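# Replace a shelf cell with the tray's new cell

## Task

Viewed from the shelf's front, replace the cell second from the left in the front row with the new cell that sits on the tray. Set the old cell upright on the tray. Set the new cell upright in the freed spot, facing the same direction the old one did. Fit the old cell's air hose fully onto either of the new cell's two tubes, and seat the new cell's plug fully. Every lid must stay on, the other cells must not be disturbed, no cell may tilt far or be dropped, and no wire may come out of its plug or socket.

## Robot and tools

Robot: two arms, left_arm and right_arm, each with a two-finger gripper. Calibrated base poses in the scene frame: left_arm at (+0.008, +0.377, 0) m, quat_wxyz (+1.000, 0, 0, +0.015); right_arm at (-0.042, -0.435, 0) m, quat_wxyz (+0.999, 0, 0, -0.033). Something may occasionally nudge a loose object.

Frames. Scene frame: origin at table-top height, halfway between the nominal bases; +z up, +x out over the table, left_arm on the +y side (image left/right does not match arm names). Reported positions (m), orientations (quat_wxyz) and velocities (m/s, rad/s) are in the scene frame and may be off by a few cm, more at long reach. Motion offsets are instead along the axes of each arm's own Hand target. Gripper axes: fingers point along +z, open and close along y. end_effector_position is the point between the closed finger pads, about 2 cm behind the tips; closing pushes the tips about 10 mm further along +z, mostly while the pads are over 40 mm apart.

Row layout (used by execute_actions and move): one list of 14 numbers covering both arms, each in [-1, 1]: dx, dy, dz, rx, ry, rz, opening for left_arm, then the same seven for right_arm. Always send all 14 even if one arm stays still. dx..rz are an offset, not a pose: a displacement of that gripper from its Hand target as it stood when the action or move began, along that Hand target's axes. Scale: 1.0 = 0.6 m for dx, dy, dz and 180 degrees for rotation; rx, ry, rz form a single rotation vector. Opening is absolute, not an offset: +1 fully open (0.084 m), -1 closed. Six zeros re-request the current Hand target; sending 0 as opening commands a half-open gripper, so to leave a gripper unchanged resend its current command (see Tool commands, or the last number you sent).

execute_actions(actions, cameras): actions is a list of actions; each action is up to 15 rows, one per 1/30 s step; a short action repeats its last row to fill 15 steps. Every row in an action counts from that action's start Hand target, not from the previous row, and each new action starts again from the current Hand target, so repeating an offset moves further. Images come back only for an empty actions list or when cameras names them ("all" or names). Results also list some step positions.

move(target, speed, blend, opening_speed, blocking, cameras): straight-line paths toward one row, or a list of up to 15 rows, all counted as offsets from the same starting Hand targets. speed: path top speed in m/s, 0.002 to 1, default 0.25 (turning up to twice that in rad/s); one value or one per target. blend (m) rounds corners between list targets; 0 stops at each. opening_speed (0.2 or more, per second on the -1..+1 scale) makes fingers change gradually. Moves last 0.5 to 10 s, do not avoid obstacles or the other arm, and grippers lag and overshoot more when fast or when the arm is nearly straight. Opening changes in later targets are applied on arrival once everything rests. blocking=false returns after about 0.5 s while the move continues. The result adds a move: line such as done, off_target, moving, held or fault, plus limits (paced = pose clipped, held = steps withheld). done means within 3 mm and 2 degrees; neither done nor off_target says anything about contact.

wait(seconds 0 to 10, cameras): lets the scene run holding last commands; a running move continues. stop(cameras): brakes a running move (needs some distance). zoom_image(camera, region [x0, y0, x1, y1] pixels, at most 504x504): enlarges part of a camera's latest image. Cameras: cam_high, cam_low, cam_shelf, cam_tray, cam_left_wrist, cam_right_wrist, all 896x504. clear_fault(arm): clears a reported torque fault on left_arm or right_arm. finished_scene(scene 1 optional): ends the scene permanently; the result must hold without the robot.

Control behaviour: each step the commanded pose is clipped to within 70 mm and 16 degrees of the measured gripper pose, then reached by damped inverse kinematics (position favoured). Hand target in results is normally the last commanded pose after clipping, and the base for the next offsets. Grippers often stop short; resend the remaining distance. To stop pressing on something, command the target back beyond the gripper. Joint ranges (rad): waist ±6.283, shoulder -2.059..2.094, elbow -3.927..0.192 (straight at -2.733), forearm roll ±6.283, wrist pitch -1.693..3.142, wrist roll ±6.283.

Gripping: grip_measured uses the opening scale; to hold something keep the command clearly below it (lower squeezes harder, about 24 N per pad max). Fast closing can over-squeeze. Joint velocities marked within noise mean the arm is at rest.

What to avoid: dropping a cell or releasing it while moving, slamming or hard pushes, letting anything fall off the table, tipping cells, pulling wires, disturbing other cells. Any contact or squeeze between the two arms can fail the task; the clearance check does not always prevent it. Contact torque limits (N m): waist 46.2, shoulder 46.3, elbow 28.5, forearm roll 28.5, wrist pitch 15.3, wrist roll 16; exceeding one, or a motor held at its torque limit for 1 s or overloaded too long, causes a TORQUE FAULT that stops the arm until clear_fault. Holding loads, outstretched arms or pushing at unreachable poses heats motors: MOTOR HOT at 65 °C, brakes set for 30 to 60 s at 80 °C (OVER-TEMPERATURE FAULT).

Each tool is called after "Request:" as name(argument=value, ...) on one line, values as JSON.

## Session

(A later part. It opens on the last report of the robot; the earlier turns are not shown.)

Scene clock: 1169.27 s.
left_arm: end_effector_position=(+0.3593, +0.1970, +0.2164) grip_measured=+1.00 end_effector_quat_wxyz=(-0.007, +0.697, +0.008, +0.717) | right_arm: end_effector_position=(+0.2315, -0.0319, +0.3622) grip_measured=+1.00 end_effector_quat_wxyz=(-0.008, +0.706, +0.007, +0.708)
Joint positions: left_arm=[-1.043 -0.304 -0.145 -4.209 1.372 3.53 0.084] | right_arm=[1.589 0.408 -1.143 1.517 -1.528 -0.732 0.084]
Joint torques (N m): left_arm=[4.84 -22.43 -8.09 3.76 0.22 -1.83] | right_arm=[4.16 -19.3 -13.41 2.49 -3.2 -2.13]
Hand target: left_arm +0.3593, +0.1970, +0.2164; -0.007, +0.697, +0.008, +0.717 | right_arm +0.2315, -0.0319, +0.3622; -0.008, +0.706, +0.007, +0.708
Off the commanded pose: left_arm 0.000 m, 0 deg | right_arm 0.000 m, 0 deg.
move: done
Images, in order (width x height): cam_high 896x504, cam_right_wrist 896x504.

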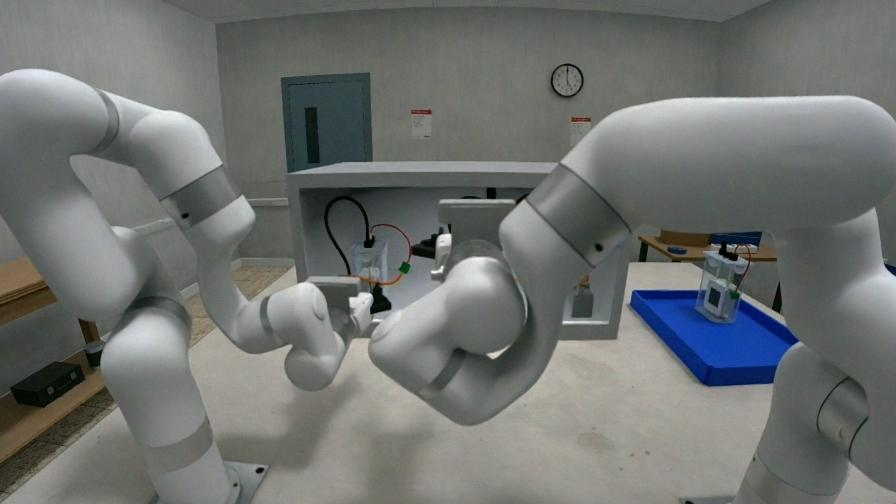

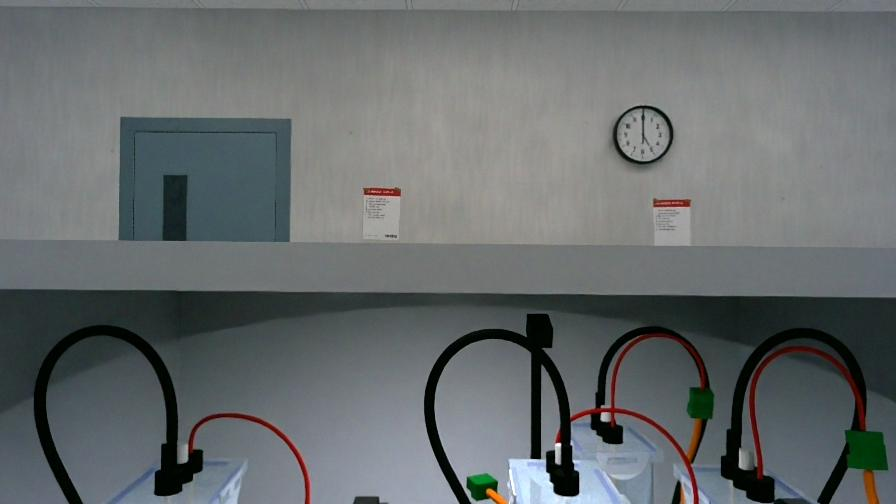

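Request:
move(target=[[0,0,0,0,0,0,1,-0.25,0,-0.035,-0.0068,0,0,1],[0,0,0,0,0,0,1,-0.4,0,-0.035,-0.0068,0,0,1]], speed=0.2, blend=0.03, cameras=["cam_high","cam_right_wrist"])

Scene clock: 1174.37 s.
left_arm: end_effector_position=(+0.3593, +0.1970, +0.2164) grip_measured=+1.00 end_effector_quat_wxyz=(-0.007, +0.697, +0.008, +0.717) | right_arm: end_effector_position=(+0.2114, -0.0314, +0.1237) grip_measured=+1.00 end_effector_quat_wxyz=(-0.002, +0.706, -0.002, +0.708)
Joint positions: left_arm=[-1.043 -0.304 -0.145 -4.209 1.372 3.53 0.084] | right_arm=[1.632 1.032 -1.245 1.565 -1.573 -0.207 0.084]
Joint torques (N m): left_arm=[4.63 -22.49 -8.19 3.59 0.15 -1.79] | right_arm=[-6.42 18.5 -3.92 -3.78 -3.86 1.52]
Hand target: left_arm +0.3593, +0.1970, +0.2164; -0.007, +0.697, +0.008, +0.717 | right_arm +0.2114, -0.0320, +0.1222; -0.001, +0.706, +0.000, +0.708
Off the commanded pose: left_arm 0.000 m, 0 deg | right_arm 0.002 m, 0 deg.
move: done
Images, in order (width x height): cam_high 896x504, cam_right_wrist 896x504.

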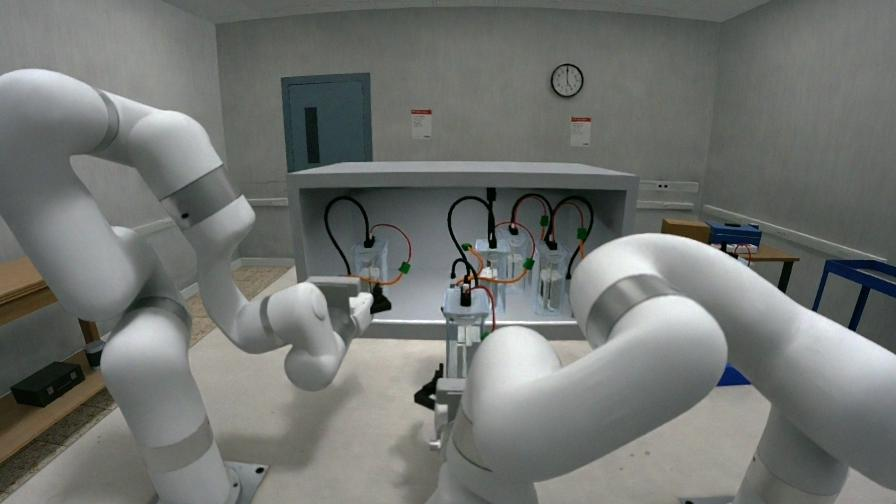

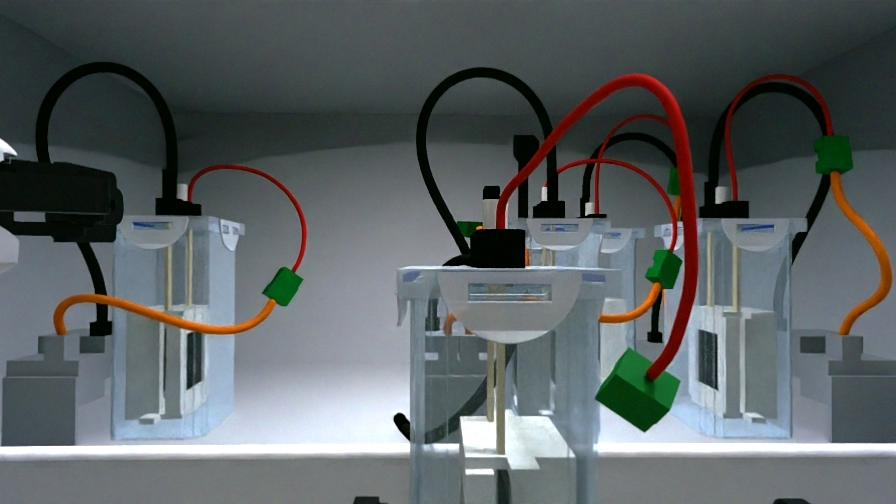

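Request:
move(target=[[0,0,0,0,0,0,1,-0.037,-0.0105,0,0,0,0,1],[0,0,0,0,0,0,1,-0.037,-0.0105,0.14,0,0,0,1]], speed=0.08, cameras=["cam_low","cam_right_wrist"])

Scene clock: 1179.03 s.
left_arm: end_effector_position=(+0.3593, +0.1970, +0.2164) grip_measured=+1.00 end_effector_quat_wxyz=(-0.007, +0.697, +0.008, +0.717) | right_arm: end_effector_position=(+0.2115, -0.0244, +0.1444) grip_measured=+1.00 end_effector_quat_wxyz=(-0.020, +0.705, -0.020, +0.708)
Joint positions: left_arm=[-1.043 -0.304 -0.145 -4.209 1.372 3.53 0.084] | right_arm=[1.631 0.982 -1.246 1.565 -1.573 -0.207 0.084]
Joint torques (N m): left_arm=[4.86 -22.47 -8.2 3.58 0.23 -1.73] | right_arm=[-0.06 -31.58 -6.73 -0.51 -2.4 0.15]
Hand target: left_arm +0.3593, +0.1970, +0.2164; -0.007, +0.697, +0.008, +0.717 | right_arm +0.2115, -0.0244, +0.1444; -0.020, +0.705, -0.020, +0.708 (not the last commanded pose)
Tool commands: left_gripper/opening=+1.0 right_gripper/opening=+1.0
Off the commanded pose: left_arm 0.000 m, 0 deg | right_arm 0.095 m, 3 deg.
TORQUE FAULT: the external load on joint 2 (shoulder) of the right arm reached its load limit, and that arm stopped. The contact can be on any part of that arm beyond that joint, not only on its tool. A torque fault puts only its own arm into a fault stop. That arm's remaining commands of this call were not run. The hold on joint 2 (shoulder) of that arm was moved back by the arm itself, up to 3 degrees, as the stop began. That arm is still stopped at the end of this call. While its stop runs, that arm, its gripper or tool too, takes no new command.
CLEAR FAULT: the right arm stays stopped (state 4) until you call clear_fault(arm="right_arm").
End effector pose when the fault began: right_arm: position (+0.2114, -0.0313, +0.1234), quat_wxyz (-0.002, +0.706, -0.002, +0.708)
Joint positions when the fault began: right_arm=[1.631 1.034 -1.246 1.565 -1.573 -0.207 0.084]
move: fault (right_arm); path passed 0 of 2 targets
Images, in order (width x height): cam_low 896x504, cam_right_wrist 896x504.

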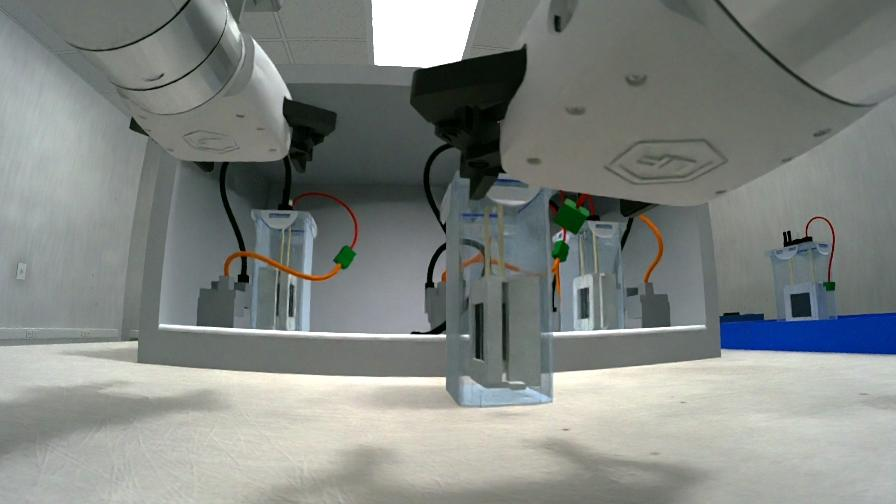

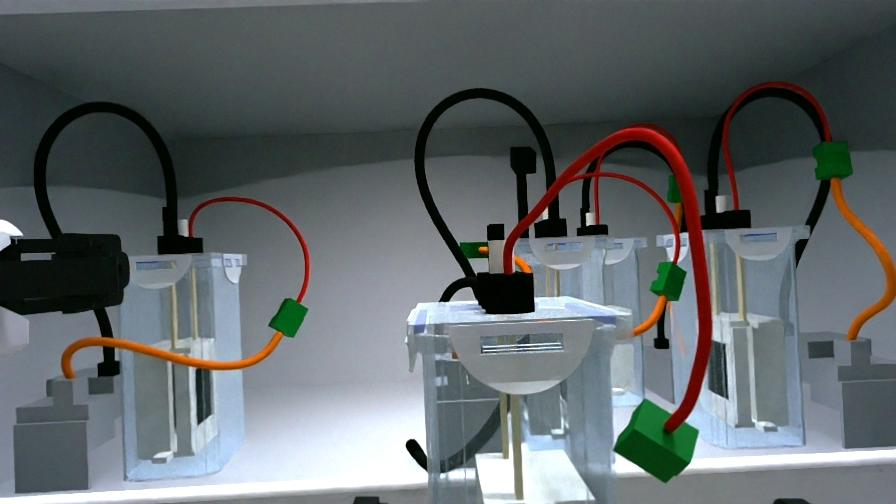

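Request:
clear_fault(arm="right_arm")

Request:
move(target=[0,0,0,0,0,0,1,0.4,0.05,0.05,0.012,0.0,0.0,1], speed=0.15)

Scene clock: 1210.53 s.
left_arm: end_effector_position=(+0.3593, +0.1970, +0.2164) grip_measured=+1.00 end_effector_quat_wxyz=(-0.007, +0.697, +0.008, +0.717) | right_arm: end_effector_position=(+0.2115, -0.0244, +0.1444) grip_measured=+1.00 end_effector_quat_wxyz=(-0.020, +0.705, -0.020, +0.708)
Joint positions: left_arm=[-1.043 -0.304 -0.145 -4.209 1.372 3.53 0.084] | right_arm=[1.631 0.982 -1.246 1.565 -1.573 -0.207 0.084]
Joint torques (N m): left_arm=[4.63 -22.39 -8.25 2.97 0.39 -0.97] | right_arm=[-0.12 -31.31 -6.94 -0.48 -2.37 0.04]
Hand target: left_arm +0.3593, +0.1970, +0.2164; -0.007, +0.697, +0.008, +0.717 | right_arm +0.2115, -0.0244, +0.1444; -0.020, +0.705, -0.020, +0.708 (not the last commanded pose)
Tool commands: left_gripper/opening=+1.0 right_gripper/opening=+1.0
Off the commanded pose: left_arm 0.000 m, 0 deg | right_arm 0.095 m, 3 deg.
TORQUE FAULT, CONTINUED: the right arm's stop, for the torque fault of joint 2 (shoulder) that an earlier result reported, is over. The call counts as one of the actions that you can send in this scene. The hold on joint 2 (shoulder) of that arm was moved back by the arm itself, up to 3 degrees, as the stop began. That arm's target is now where it stood when the stop ended, not its last command. That arm keeps its grip as last carried out and accepts commands again: back off and push less far.
CLEAR FAULT: your call cleared the right arm's torque fault. If a joint's load stays at its limit, that arm stops again at once.

Scene clock: 1212.67 s.
left_arm: end_effector_position=(+0.3593, +0.1970, +0.2164) grip_measured=+1.00 end_effector_quat_wxyz=(-0.007, +0.697, +0.008, +0.717) | right_arm: end_effector_position=(+0.2406, -0.0681, +0.3824) grip_measured=+1.00 end_effector_quat_wxyz=(-0.034, +0.705, -0.007, +0.708)
Joint positions: left_arm=[-1.043 -0.304 -0.145 -4.209 1.372 3.53 0.084] | right_arm=[1.564 0.256 -0.981 1.484 -1.502 -0.665 0.084]
Joint torques (N m): left_arm=[4.56 -22.48 -8.27 2.76 0.33 -0.83] | right_arm=[-4.41 -25.34 -13.57 2.56 -0.28 -2.24]
Hand target: left_arm +0.3593, +0.1970, +0.2164; -0.007, +0.697, +0.008, +0.717 | right_arm +0.2406, -0.0681, +0.3824; -0.034, +0.705, -0.007, +0.708
Off the commanded pose: left_arm 0.000 m, 0 deg | right_arm 0.000 m, 0 deg.
move: done

Request:
move(target=[0,0,0,0,0,0,1,0.0,0.1,0.17,0,-0.48,0,1], speed=0.3)

Scene clock: 1219.03 s.
left_arm: end_effector_position=(+0.3593, +0.1970, +0.2164) grip_measured=+1.00 end_effector_quat_wxyz=(-0.007, +0.697, +0.008, +0.717) | right_arm: end_effector_position=(+0.3442, -0.1245, +0.3790) grip_measured=+1.00 end_effector_quat_wxyz=(-0.065, +0.994, +0.018, +0.081)
Joint positions: left_arm=[-1.043 -0.304 -0.145 -4.209 1.372 3.53 0.084] | right_arm=[0.741 0.675 -2.579 3.147 -1.696 -2.502 0.084]
Joint torques (N m): left_arm=[4.55 -22.17 -8.09 2.7 0.4 -0.7] | right_arm=[-4.59 -22.75 -13.02 4.02 -2.91 -0.59]
Hand target: left_arm +0.3593, +0.1970, +0.2164; -0.007, +0.697, +0.008, +0.717 | right_arm +0.3448, -0.1241, +0.3796; -0.029, +0.999, +0.018, +0.034
Off the commanded pose: left_arm 0.000 m, 0 deg | right_arm 0.001 m, 7 deg.
joint sent to its limit (right arm) — joint 5 (wrist pitch), lower limit. The joint targets are off in orientation, not in position.
move: off_target (right_arm)

Request:
move(target=[0,0,0,0,0,0,1,0.043,0.557,-0.097,-0.019,-0.021,0,1], speed=0.2)

Scene clock: 1247.10 s.
left_arm: end_effector_position=(+0.3593, +0.1970, +0.2164) grip_measured=+1.00 end_effector_quat_wxyz=(-0.007, +0.697, +0.008, +0.717) | right_arm: end_effector_position=(+0.3789, -0.4601, +0.4196) grip_measured=+1.00 end_effector_quat_wxyz=(+0.007, +0.997, +0.018, +0.071)
Joint positions: left_arm=[-1.043 -0.304 -0.145 -4.209 1.372 3.53 0.084] | right_arm=[0.008 0.363 -2.202 3.139 -1.696 -3.236 0.084]
Joint torques (N m): left_arm=[4.69 -22.17 -8.19 2.46 0.35 -0.64] | right_arm=[-3.32 -18.28 -13.27 -3.6 -2.82 -2.22]
Hand target: left_arm +0.3593, +0.1970, +0.2164; -0.007, +0.697, +0.008, +0.717 | right_arm +0.3793, -0.4601, +0.4203; +0.001, +1.000, +0.018, +0.001
Off the commanded pose: left_arm 0.000 m, 0 deg | right_arm 0.001 m, 8 deg.
joint sent to its limit (right arm) — joint 5 (wrist pitch), lower limit. The joint targets are off in orientation, not in position.
move: off_target (right_arm)

Request:
move(target=[[0,0,0,0,0,0,1,0.306,0.020,-0.127,-0.0165,0.2495,0,1],[0,0,0,0,0,0,1,0.432,0.029,-0.433,-0.033,0.499,0,1]], speed=0.3, blend=0.05)

Request:
execute_actions(actions=[], cameras=["cam_high"])

Scene clock: 1259.33 s.
left_arm: end_effector_position=(+0.3593, +0.1970, +0.2164) grip_measured=+1.00 end_effector_quat_wxyz=(-0.007, +0.697, +0.008, +0.717) | right_arm: end_effector_position=(+0.6376, -0.4675, +0.6803) grip_measured=+1.00 end_effector_quat_wxyz=(+0.036, +0.692, +0.013, +0.721)
Joint positions: left_arm=[-1.043 -0.304 -0.145 -4.209 1.372 3.53 0.084] | right_arm=[-0.002 0.522 -2.698 3.21 -0.563 -3.266 0.084]
Joint torques (N m): left_arm=[4.67 -22.12 -8.17 2.27 0.41 -0.45] | right_arm=[-4.58 -21.19 -12.2 4.3 4.28 -2.09]
Hand target: left_arm +0.3593, +0.1970, +0.2164; -0.007, +0.697, +0.008, +0.717 | right_arm +0.6382, -0.4675, +0.6809; +0.035, +0.706, +0.014, +0.707
Off the commanded pose: left_arm 0.000 m, 0 deg | right_arm 0.001 m, 2 deg.
elbow stopped short (right arm): the move would have taken joint 3 (elbow) straighter than the controller allows.
move: done

Scene clock: 1259.33 s.
left_arm: end_effector_position=(+0.3593, +0.1970, +0.2164) grip_measured=+1.00 end_effector_quat_wxyz=(-0.007, +0.697, +0.008, +0.717) | right_arm: end_effector_position=(+0.6376, -0.4675, +0.6803) grip_measured=+1.00 end_effector_quat_wxyz=(+0.036, +0.692, +0.013, +0.721)
Joint positions: left_arm=[-1.043 -0.304 -0.145 -4.209 1.372 3.53 0.084] | right_arm=[-0.002 0.522 -2.698 3.21 -0.563 -3.266 0.084]
Joint velocities: within noise
Joint torques (N m): left_arm=[4.67 -22.12 -8.17 2.27 0.41 -0.45] | right_arm=[-4.58 -21.19 -12.2 4.3 4.28 -2.09]
Hand target: left_arm +0.3593, +0.1970, +0.2164; -0.007, +0.697, +0.008, +0.717 | right_arm +0.6382, -0.4675, +0.6809; +0.035, +0.706, +0.014, +0.707
Tool commands: left_gripper/opening=+1.0 right_gripper/opening=+1.0
Off the commanded pose: left_arm 0.000 m, 0 deg | right_arm 0.001 m, 2 deg.
Images, in order (width x height): cam_high 896x504.

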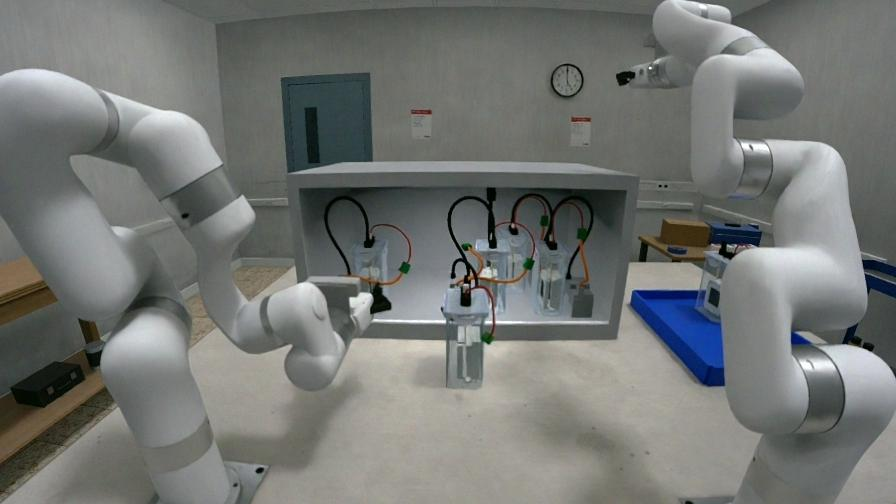

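Request:
move(target=[0,0,0,0,0,0,1,0.1,-0.006,-0.15,-0.0123,0,0,1], speed=0.2)

Scene clock: 1267.10 s.
left_arm: end_effector_position=(+0.3593, +0.1970, +0.2164) grip_measured=+1.00 end_effector_quat_wxyz=(-0.007, +0.697, +0.008, +0.717) | right_arm: end_effector_position=(+0.5480, -0.4571, +0.7397) grip_measured=+1.00 end_effector_quat_wxyz=(+0.049, +0.701, +0.000, +0.712)
Joint positions: left_arm=[-1.043 -0.304 -0.145 -4.209 1.372 3.53 0.084] | right_arm=[0.068 0.351 -2.698 3.039 -0.762 -3.137 0.084]
Joint torques (N m): left_arm=[4.54 -22.41 -8.22 2.26 0.5 -0.38] | right_arm=[4.21 -25.22 -7.67 -3.91 1.17 2.25]
Hand target: left_arm +0.3593, +0.1970, +0.2164; -0.007, +0.697, +0.008, +0.717 | right_arm +0.5483, -0.4571, +0.7402; +0.048, +0.705, +0.000, +0.708
Off the commanded pose: left_arm 0.000 m, 0 deg | right_arm 0.001 m, 1 deg.
elbow stopped short (right arm): the move would have taken joint 3 (elbow) straighter than the controller allows.
move: done

Request:
move(target=[0,0,0,0,0,0,1,-0.15,0.028,-0.05,0,0,0,1], speed=0.2)

Scene clock: 1271.17 s.
left_arm: end_effector_position=(+0.3593, +0.1970, +0.2164) grip_measured=+1.00 end_effector_quat_wxyz=(-0.007, +0.697, +0.008, +0.717) | right_arm: end_effector_position=(+0.5173, -0.4777, +0.6514) grip_measured=+1.00 end_effector_quat_wxyz=(+0.051, +0.705, -0.003, +0.707)
Joint positions: left_arm=[-1.043 -0.304 -0.145 -4.209 1.372 3.53 0.084] | right_arm=[-0.019 -0.182 -1.67 3.176 -0.275 -3.242 0.084]
Joint torques (N m): left_arm=[4.55 -22.31 -8.15 2 0.59 -0.33] | right_arm=[-4.44 -19.55 -11.35 4.18 4.19 -2.23]
Hand target: left_arm +0.3593, +0.1970, +0.2164; -0.007, +0.697, +0.008, +0.717 | right_arm +0.5173, -0.4779, +0.6514; +0.048, +0.705, +0.000, +0.708
Off the commanded pose: left_arm 0.000 m, 0 deg | right_arm 0.000 m, 0 deg.
move: done

Request:
move(target=[[0,0,0,0,0,0,1,0,0,0,-0.0017,0,0,1],[0,0,0,0,0,0,1,0.375,0.025,-0.217,-0.0247,0.3317,0,1]], speed=0.3)

Scene clock: 1281.00 s.
left_arm: end_effector_position=(+0.3593, +0.1970, +0.2164) grip_measured=+1.00 end_effector_quat_wxyz=(-0.007, +0.697, +0.008, +0.717) | right_arm: end_effector_position=(+0.3861, -0.4686, +0.8761) grip_measured=+1.00 end_effector_quat_wxyz=(+0.068, +0.257, -0.002, +0.964)
Joint positions: left_arm=[-1.043 -0.304 -0.145 -4.209 1.372 3.53 0.084] | right_arm=[-0.012 -0.463 -1.327 3.143 0.832 -3.206 0.084]
Joint torques (N m): left_arm=[4.64 -22.37 -8.17 1.98 0.53 -0.2] | right_arm=[-1.98 -5.15 -17.21 4.15 4.7 -1.93]
Hand target: left_arm +0.3593, +0.1970, +0.2164; -0.007, +0.697, +0.008, +0.717 | right_arm +0.3861, -0.4686, +0.8761; +0.068, +0.257, -0.002, +0.964
Off the commanded pose: left_arm 0.000 m, 0 deg | right_arm 0.000 m, 0 deg.
move: done

Request:
move(target=[0,0,0,0,0,0,1,-0.481,-0.069,-0.637,0.033,-0.334,0.031,1], speed=0.25)

Scene clock: 1298.53 s.
left_arm: end_effector_position=(+0.3593, +0.1970, +0.2164) grip_measured=+1.00 end_effector_quat_wxyz=(-0.007, +0.697, +0.008, +0.717) | right_arm: end_effector_position=(+0.4501, -0.4501, +0.4000) grip_measured=+1.00 end_effector_quat_wxyz=(+0.000, +0.708, +0.000, +0.707)
Joint positions: left_arm=[-1.043 -0.304 -0.145 -4.209 1.372 3.53 0.084] | right_arm=[0.03 -0.558 -0.617 3.052 0.396 -3.059 0.084]
Joint torques (N m): left_arm=[4.49 -22.02 -8.24 1.91 0.59 -0.1] | right_arm=[4.19 -4.59 -18.31 -3.66 2.67 2.33]
Hand target: left_arm +0.3593, +0.1970, +0.2164; -0.007, +0.697, +0.008, +0.717 | right_arm +0.4501, -0.4501, +0.4000; +0.000, +0.708, +0.000, +0.707
Off the commanded pose: left_arm 0.000 m, 0 deg | right_arm 0.000 m, 0 deg.
move: done

Request:
move(target=[[0,0,0,0,0,0,1,-0.1,-0.167,-0.04,0,0,0,1],[0,0,0,0,0,0,1,-0.13,-0.583,-0.1,0,0,0,1]], speed=0.2, blend=0.03, cameras=["cam_high"])

Scene clock: 1303.37 s.
left_arm: end_effector_position=(+0.3593, +0.1970, +0.2164) grip_measured=+1.00 end_effector_quat_wxyz=(-0.007, +0.697, +0.008, +0.717) | right_arm: end_effector_position=(+0.3903, -0.1003, +0.3221) grip_measured=+1.00 end_effector_quat_wxyz=(+0.000, +0.708, +0.000, +0.707)
Joint positions: left_arm=[-1.043 -0.304 -0.145 -4.209 1.372 3.53 0.084] | right_arm=[1.07 -0.073 -0.75 4.306 1.166 -3.88 0.084]
Joint torques (N m): left_arm=[4.6 -22.18 -8.2 1.65 0.59 0.11] | right_arm=[4.38 -13.5 -17.33 3.15 3.5 -2.06]
Hand target: left_arm +0.3593, +0.1970, +0.2164; -0.007, +0.697, +0.008, +0.717 | right_arm +0.3903, -0.1003, +0.3221; +0.000, +0.708, +0.000, +0.707
Off the commanded pose: left_arm 0.000 m, 0 deg | right_arm 0.000 m, 0 deg.
move: done
Images, in order (width x height): cam_high 896x504.

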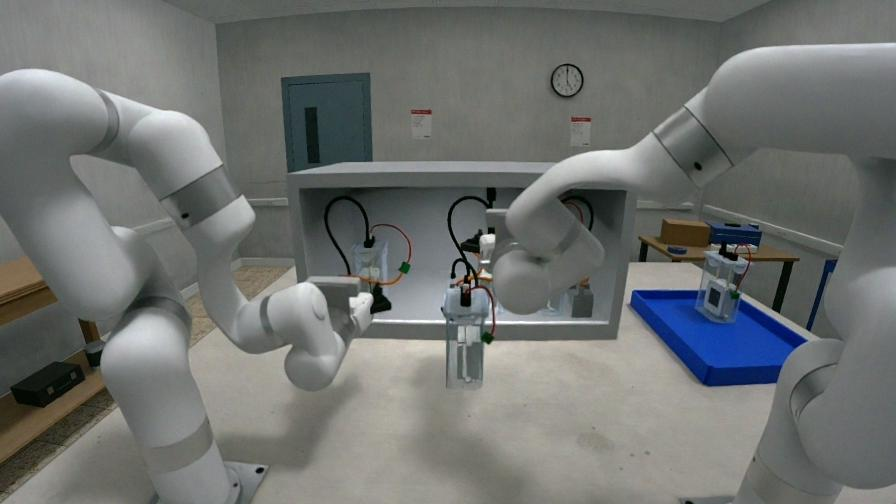

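Request:
move(target=[[0,0,0,0,0,0,1,0,-0.127,-0.29,0,0,0,1],[0,0,0,0,0,0,1,-0.37,-0.127,-0.29,0,0,0,1]], speed=0.2, blend=0.03, cameras=["cam_high","cam_right_wrist"])

Scene clock: 1311.33 s.
left_arm: end_effector_position=(+0.3593, +0.1970, +0.2164) grip_measured=+1.00 end_effector_quat_wxyz=(-0.007, +0.697, +0.008, +0.717) | right_arm: end_effector_position=(+0.2160, -0.0239, +0.1004) grip_measured=+1.00 end_effector_quat_wxyz=(+0.000, +0.708, +0.000, +0.707)
Joint positions: left_arm=[-1.043 -0.304 -0.145 -4.209 1.372 3.53 0.084] | right_arm=[1.62 0.596 -0.922 4.698 1.564 -3.467 0.084]
Joint torques (N m): left_arm=[4.56 -22.11 -8.34 1.64 0.59 0.26] | right_arm=[-4.43 -19.98 -11.19 -4.13 4.12 2.2]
Hand target: left_arm +0.3593, +0.1970, +0.2164; -0.007, +0.697, +0.008, +0.717 | right_arm +0.2161, -0.0239, +0.1003; +0.000, +0.708, +0.000, +0.707
Off the commanded pose: left_arm 0.000 m, 0 deg | right_arm 0.000 m, 0 deg.
move: done
Images, in order (width x height): cam_high 896x504, cam_right_wrist 896x504.

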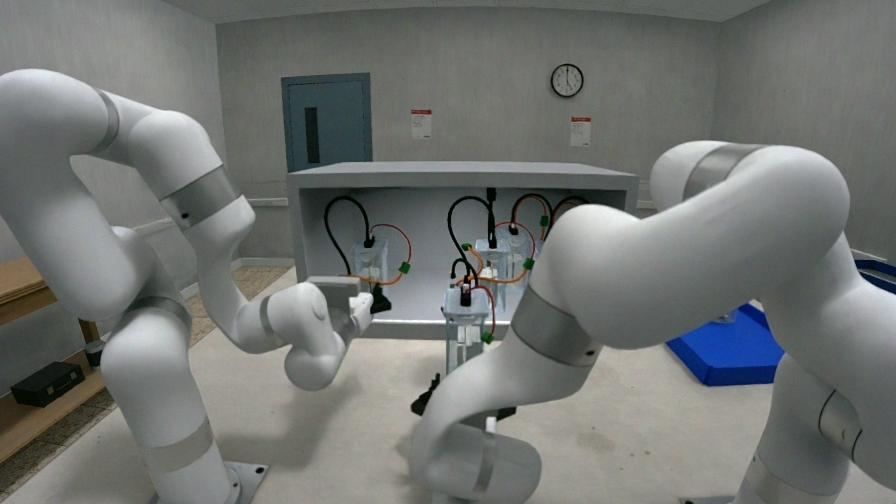

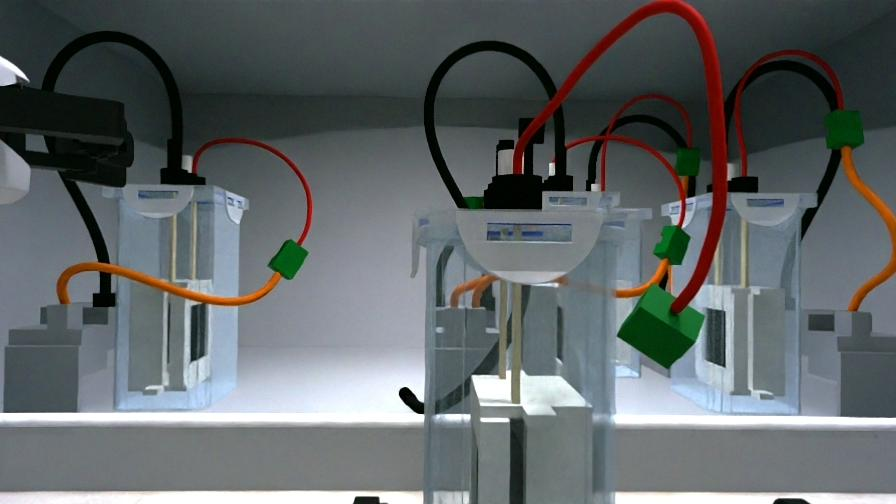

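Request:
move(target=[[0,0,0,0,0,0,1,0,0,0.12,0,0,0,1],[0,0,0,0,0,0,1,0,0,0.238,0,0,0,1]], speed=0.08, cameras=["cam_high","cam_low","cam_right_wrist"])

Scene clock: 1318.10 s.
left_arm: end_effector_position=(+0.3593, +0.1970, +0.2164) grip_measured=+1.00 end_effector_quat_wxyz=(-0.007, +0.697, +0.008, +0.717) | right_arm: end_effector_position=(+0.3588, -0.0240, +0.1001) grip_measured=+1.00 end_effector_quat_wxyz=(+0.000, +0.708, +0.000, +0.707)
Joint positions: left_arm=[-1.043 -0.304 -0.145 -4.209 1.372 3.53 0.084] | right_arm=[1.266 0.648 -1.026 4.368 1.436 -3.496 0.084]
Joint torques (N m): left_arm=[4.52 -22.23 -8.23 1.53 0.69 0.29] | right_arm=[-4.45 -22.48 -13.73 -5.1 0.83 -2.1]
Hand target: left_arm +0.3593, +0.1970, +0.2164; -0.007, +0.697, +0.008, +0.717 | right_arm +0.3589, -0.0240, +0.1002; +0.000, +0.708, +0.000, +0.707
Off the commanded pose: left_arm 0.000 m, 0 deg | right_arm 0.000 m, 0 deg.
move: done
Images, in order (width x height): cam_high 896x504, cam_low 896x504, cam_right_wrist 896x504.

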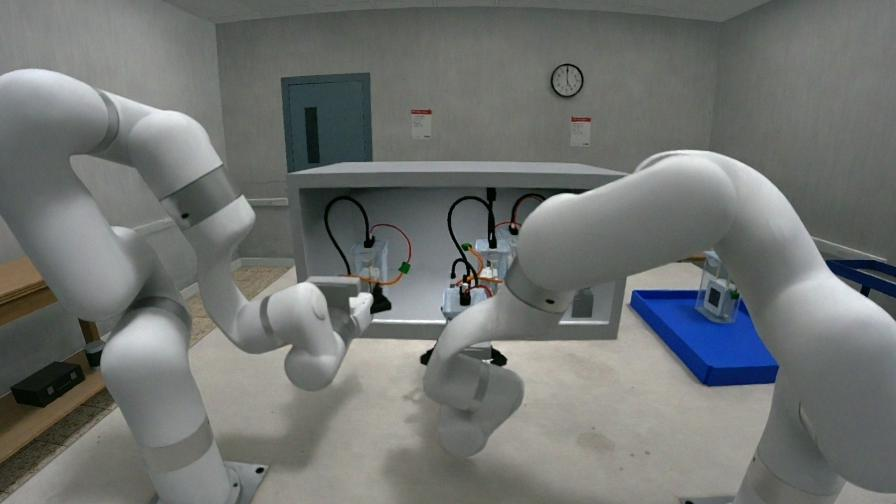

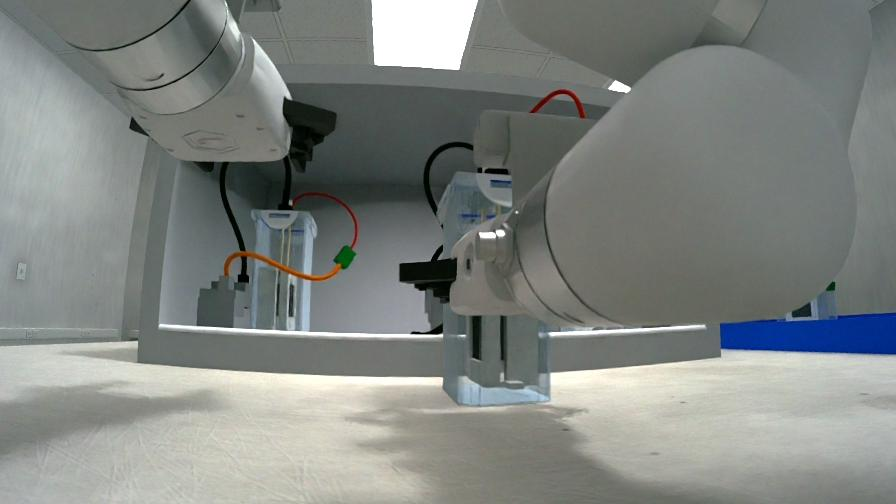

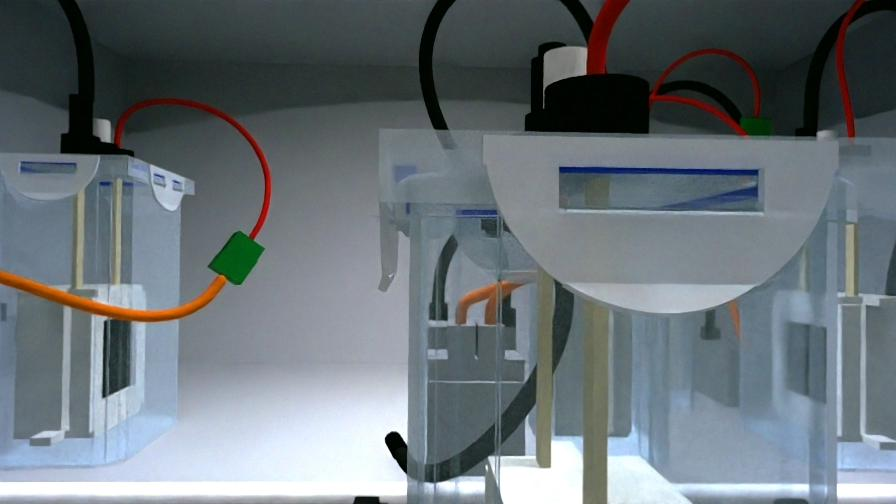

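Request:
move(target=[[0,0,0,0,0,0,1,0,0,0,0,0,0,-1]], opening_speed=0.5)

Request:
move(target=[[0,0,0,0,0,0,1,0.05,0,0,0,0,0,-1]], speed=0.05, cameras=["cam_high","cam_low"])

Scene clock: 1324.73 s.
left_arm: end_effector_position=(+0.3593, +0.1970, +0.2164) grip_measured=+1.00 end_effector_quat_wxyz=(-0.007, +0.697, +0.008, +0.717) | right_arm: end_effector_position=(+0.3589, -0.0240, +0.1002) grip_measured=+0.86 end_effector_quat_wxyz=(+0.000, +0.708, +0.000, +0.707)
Joint positions: left_arm=[-1.043 -0.304 -0.145 -4.209 1.372 3.53 0.084] | right_arm=[1.266 0.648 -1.026 4.368 1.436 -3.496 0.079]
Joint torques (N m): left_arm=[4.55 -22.11 -8.21 1.25 0.73 0.49] | right_arm=[-4.13 -24.58 -9.06 2.43 2.43 -2.11]
Hand target: left_arm +0.3593, +0.1970, +0.2164; -0.007, +0.697, +0.008, +0.717 | right_arm +0.3589, -0.0240, +0.1002; +0.000, +0.708, +0.000, +0.707
Off the commanded pose: left_arm 0.000 m, 0 deg | right_arm 0.000 m, 0 deg.
move: done

Scene clock: 1325.70 s.
left_arm: end_effector_position=(+0.3593, +0.1970, +0.2164) grip_measured=+1.00 end_effector_quat_wxyz=(-0.007, +0.697, +0.008, +0.717) | right_arm: end_effector_position=(+0.3589, -0.0240, +0.1301) grip_measured=+0.86 end_effector_quat_wxyz=(+0.000, +0.708, +0.000, +0.707)
Joint positions: left_arm=[-1.043 -0.304 -0.145 -4.209 1.372 3.53 0.084] | right_arm=[1.263 0.561 -0.99 4.372 1.418 -3.545 0.079]
Joint torques (N m): left_arm=[4.44 -22.15 -8.18 1.39 0.7 0.53] | right_arm=[-4.34 -38.59 -12.87 1.48 6.02 -2.24]
Hand target: left_arm +0.3593, +0.1970, +0.2164; -0.007, +0.697, +0.008, +0.717 | right_arm +0.3589, -0.0240, +0.1302; +0.000, +0.708, +0.000, +0.707
Off the commanded pose: left_arm 0.000 m, 0 deg | right_arm 0.000 m, 0 deg.
move: done
Images, in order (width x height): cam_high 896x504, cam_low 896x504.

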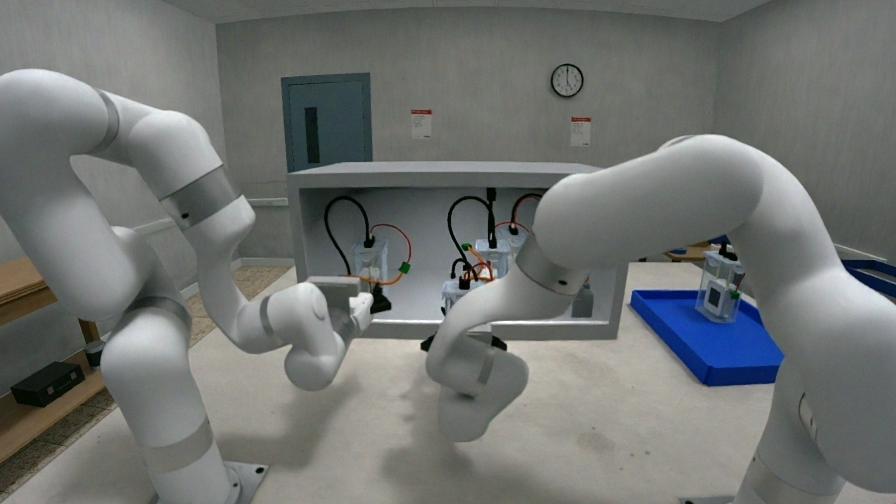

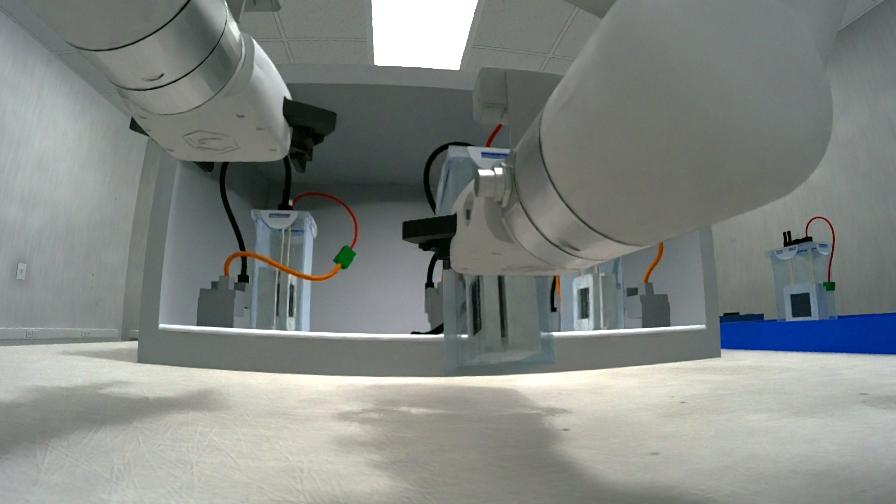

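Request:
move(target=[[0,0,0,0,0,0,1,0.13,0.05,0.01,0,0,0,-1],[0,0,0,0,0,0,1,0.15,0.46,0.0685,0,0,0,-1],[0,0,0,0,0,0,1,0.15,0.793,0.1185,0,0,0,-1]], speed=0.12, blend=0.04, cameras=["cam_high","cam_tray"])

Scene clock: 1337.07 s.
left_arm: end_effector_position=(+0.3593, +0.1970, +0.2164) grip_measured=+1.00 end_effector_quat_wxyz=(-0.007, +0.697, +0.008, +0.717) | right_arm: end_effector_position=(+0.4297, -0.4999, +0.2200) grip_measured=+0.86 end_effector_quat_wxyz=(+0.000, +0.708, +0.000, +0.707)
Joint positions: left_arm=[-1.043 -0.304 -0.145 -4.209 1.372 3.53 0.084] | right_arm=[-0.177 -0.215 -0.296 2.866 1.074 -3.008 0.079]
Joint torques (N m): left_arm=[4.62 -22.17 -8.32 1.09 0.69 0.77] | right_arm=[-4.65 -15.59 -21.54 -3.21 9.58 2.17]
Hand target: left_arm +0.3593, +0.1970, +0.2164; -0.007, +0.697, +0.008, +0.717 | right_arm +0.4297, -0.4999, +0.2200; +0.000, +0.708, +0.000, +0.707
Off the commanded pose: left_arm 0.000 m, 0 deg | right_arm 0.000 m, 0 deg.
move: done
Images, in order (width x height): cam_high 896x504, cam_tray 896x504.

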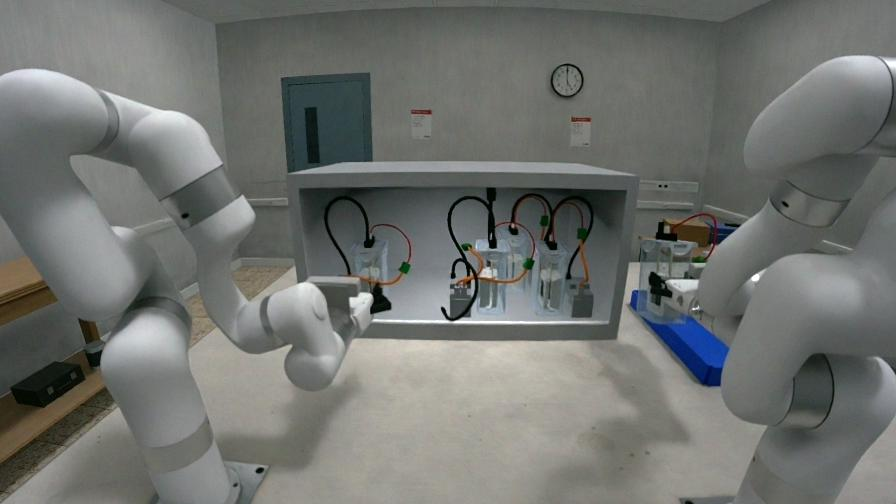

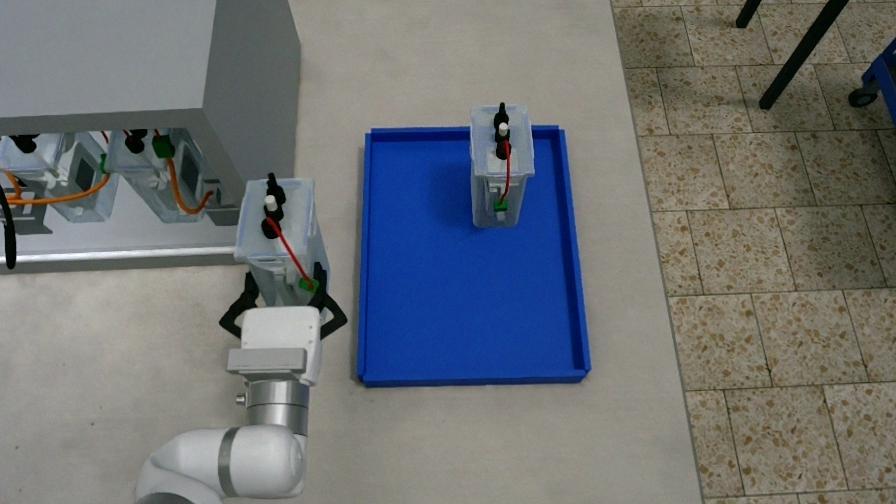

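Request:
move(target=[[0,0,0,0,0,0,1,0.0,0.27,0.0,0,0,0,-1],[0,0,0,0,0,0,1,-0.17,0.27,0.0,0,0,0,-1]], speed=[0.15,0.06], cameras=["cam_high","cam_tray"])

Request:
zoom_image(camera="cam_high", region=[600, 200, 800, 400])

Scene clock: 1345.80 s.
left_arm: end_effector_position=(+0.3593, +0.1970, +0.2164) grip_measured=+1.00 end_effector_quat_wxyz=(-0.007, +0.697, +0.008, +0.717) | right_arm: end_effector_position=(+0.4296, -0.6620, +0.1186) grip_measured=+0.86 end_effector_quat_wxyz=(+0.000, +0.707, +0.000, +0.707)
Joint positions: left_arm=[-1.043 -0.304 -0.145 -4.209 1.372 3.53 0.084] | right_arm=[-0.708 0.385 -0.607 2.357 1.413 -2.986 0.079]
Joint torques (N m): left_arm=[4.35 -22.23 -8.24 0.85 0.71 0.98] | right_arm=[-3.76 3.45 -2.86 -3.38 -10.55 -2.43]
Hand target: left_arm +0.3593, +0.1970, +0.2164; -0.007, +0.697, +0.008, +0.717 | right_arm +0.4294, -0.6619, +0.1180; +0.000, +0.708, +0.000, +0.707
Off the commanded pose: left_arm 0.000 m, 0 deg | right_arm 0.001 m, 0 deg.
move: done
Images, in order (width x height): cam_high 896x504, cam_tray 896x504.

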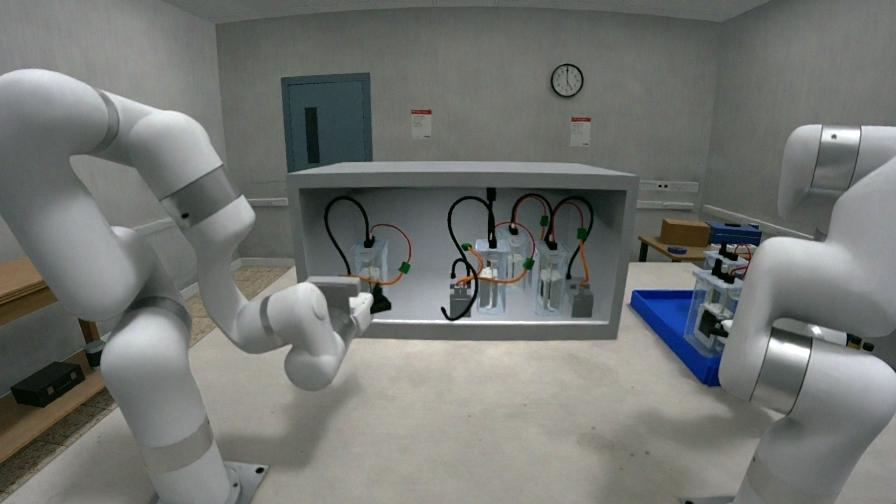

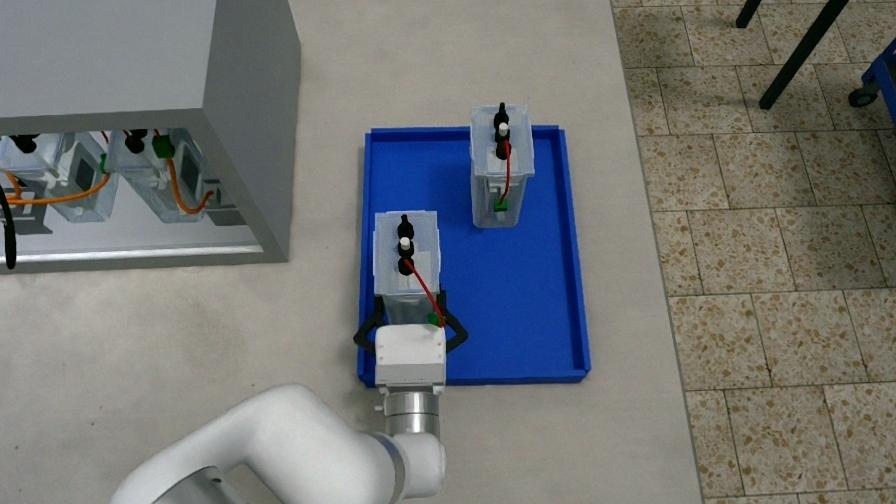

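Scaled by 2.520 from the camera's 896x504 image, which has a finer 1280x720 frame.

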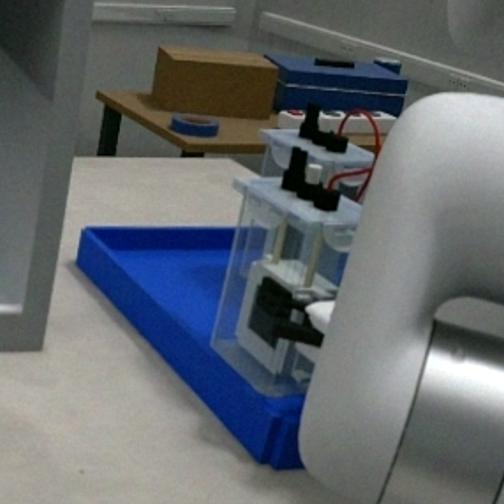

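Request:
move(target=[[0,0,0,0,0,0,1,0.02,0,0.0,0,0,0,-1]], speed=0.05)

Request:
zoom_image(camera="cam_tray", region=[340, 100, 600, 400])

Scene clock: 1350.77 s.
left_arm: end_effector_position=(+0.3593, +0.1970, +0.2164) grip_measured=+1.00 end_effector_quat_wxyz=(-0.007, +0.697, +0.008, +0.717) | right_arm: end_effector_position=(+0.4295, -0.6619, +0.1300) grip_measured=+0.86 end_effector_quat_wxyz=(+0.000, +0.708, +0.000, +0.707)
Joint positions: left_arm=[-1.043 -0.304 -0.145 -4.209 1.372 3.53 0.084] | right_arm=[-0.704 0.34 -0.593 2.356 1.389 -2.964 0.079]
Joint torques (N m): left_arm=[4.44 -22.08 -8.26 0.74 0.72 1.06] | right_arm=[4.33 -32.89 -11.27 1.23 6.51 2.1]
Hand target: left_arm +0.3593, +0.1970, +0.2164; -0.007, +0.697, +0.008, +0.717 | right_arm +0.4295, -0.6619, +0.1300; +0.000, +0.708, +0.000, +0.707
Off the commanded pose: left_arm 0.000 m, 0 deg | right_arm 0.000 m, 0 deg.
move: done

Scaled by 1.680 from the camera's 896x504 image, which has a finer 1280x720 frame.
This view is cut from an older image: the scene may have changed since it was taken.

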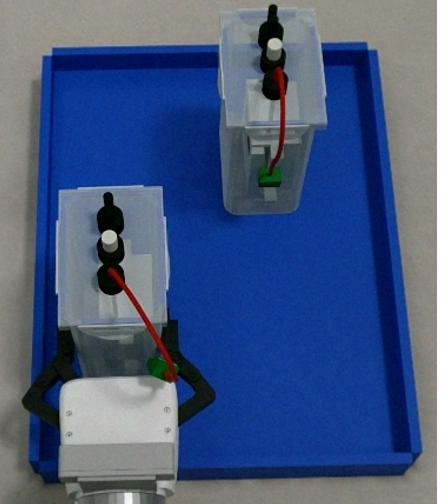

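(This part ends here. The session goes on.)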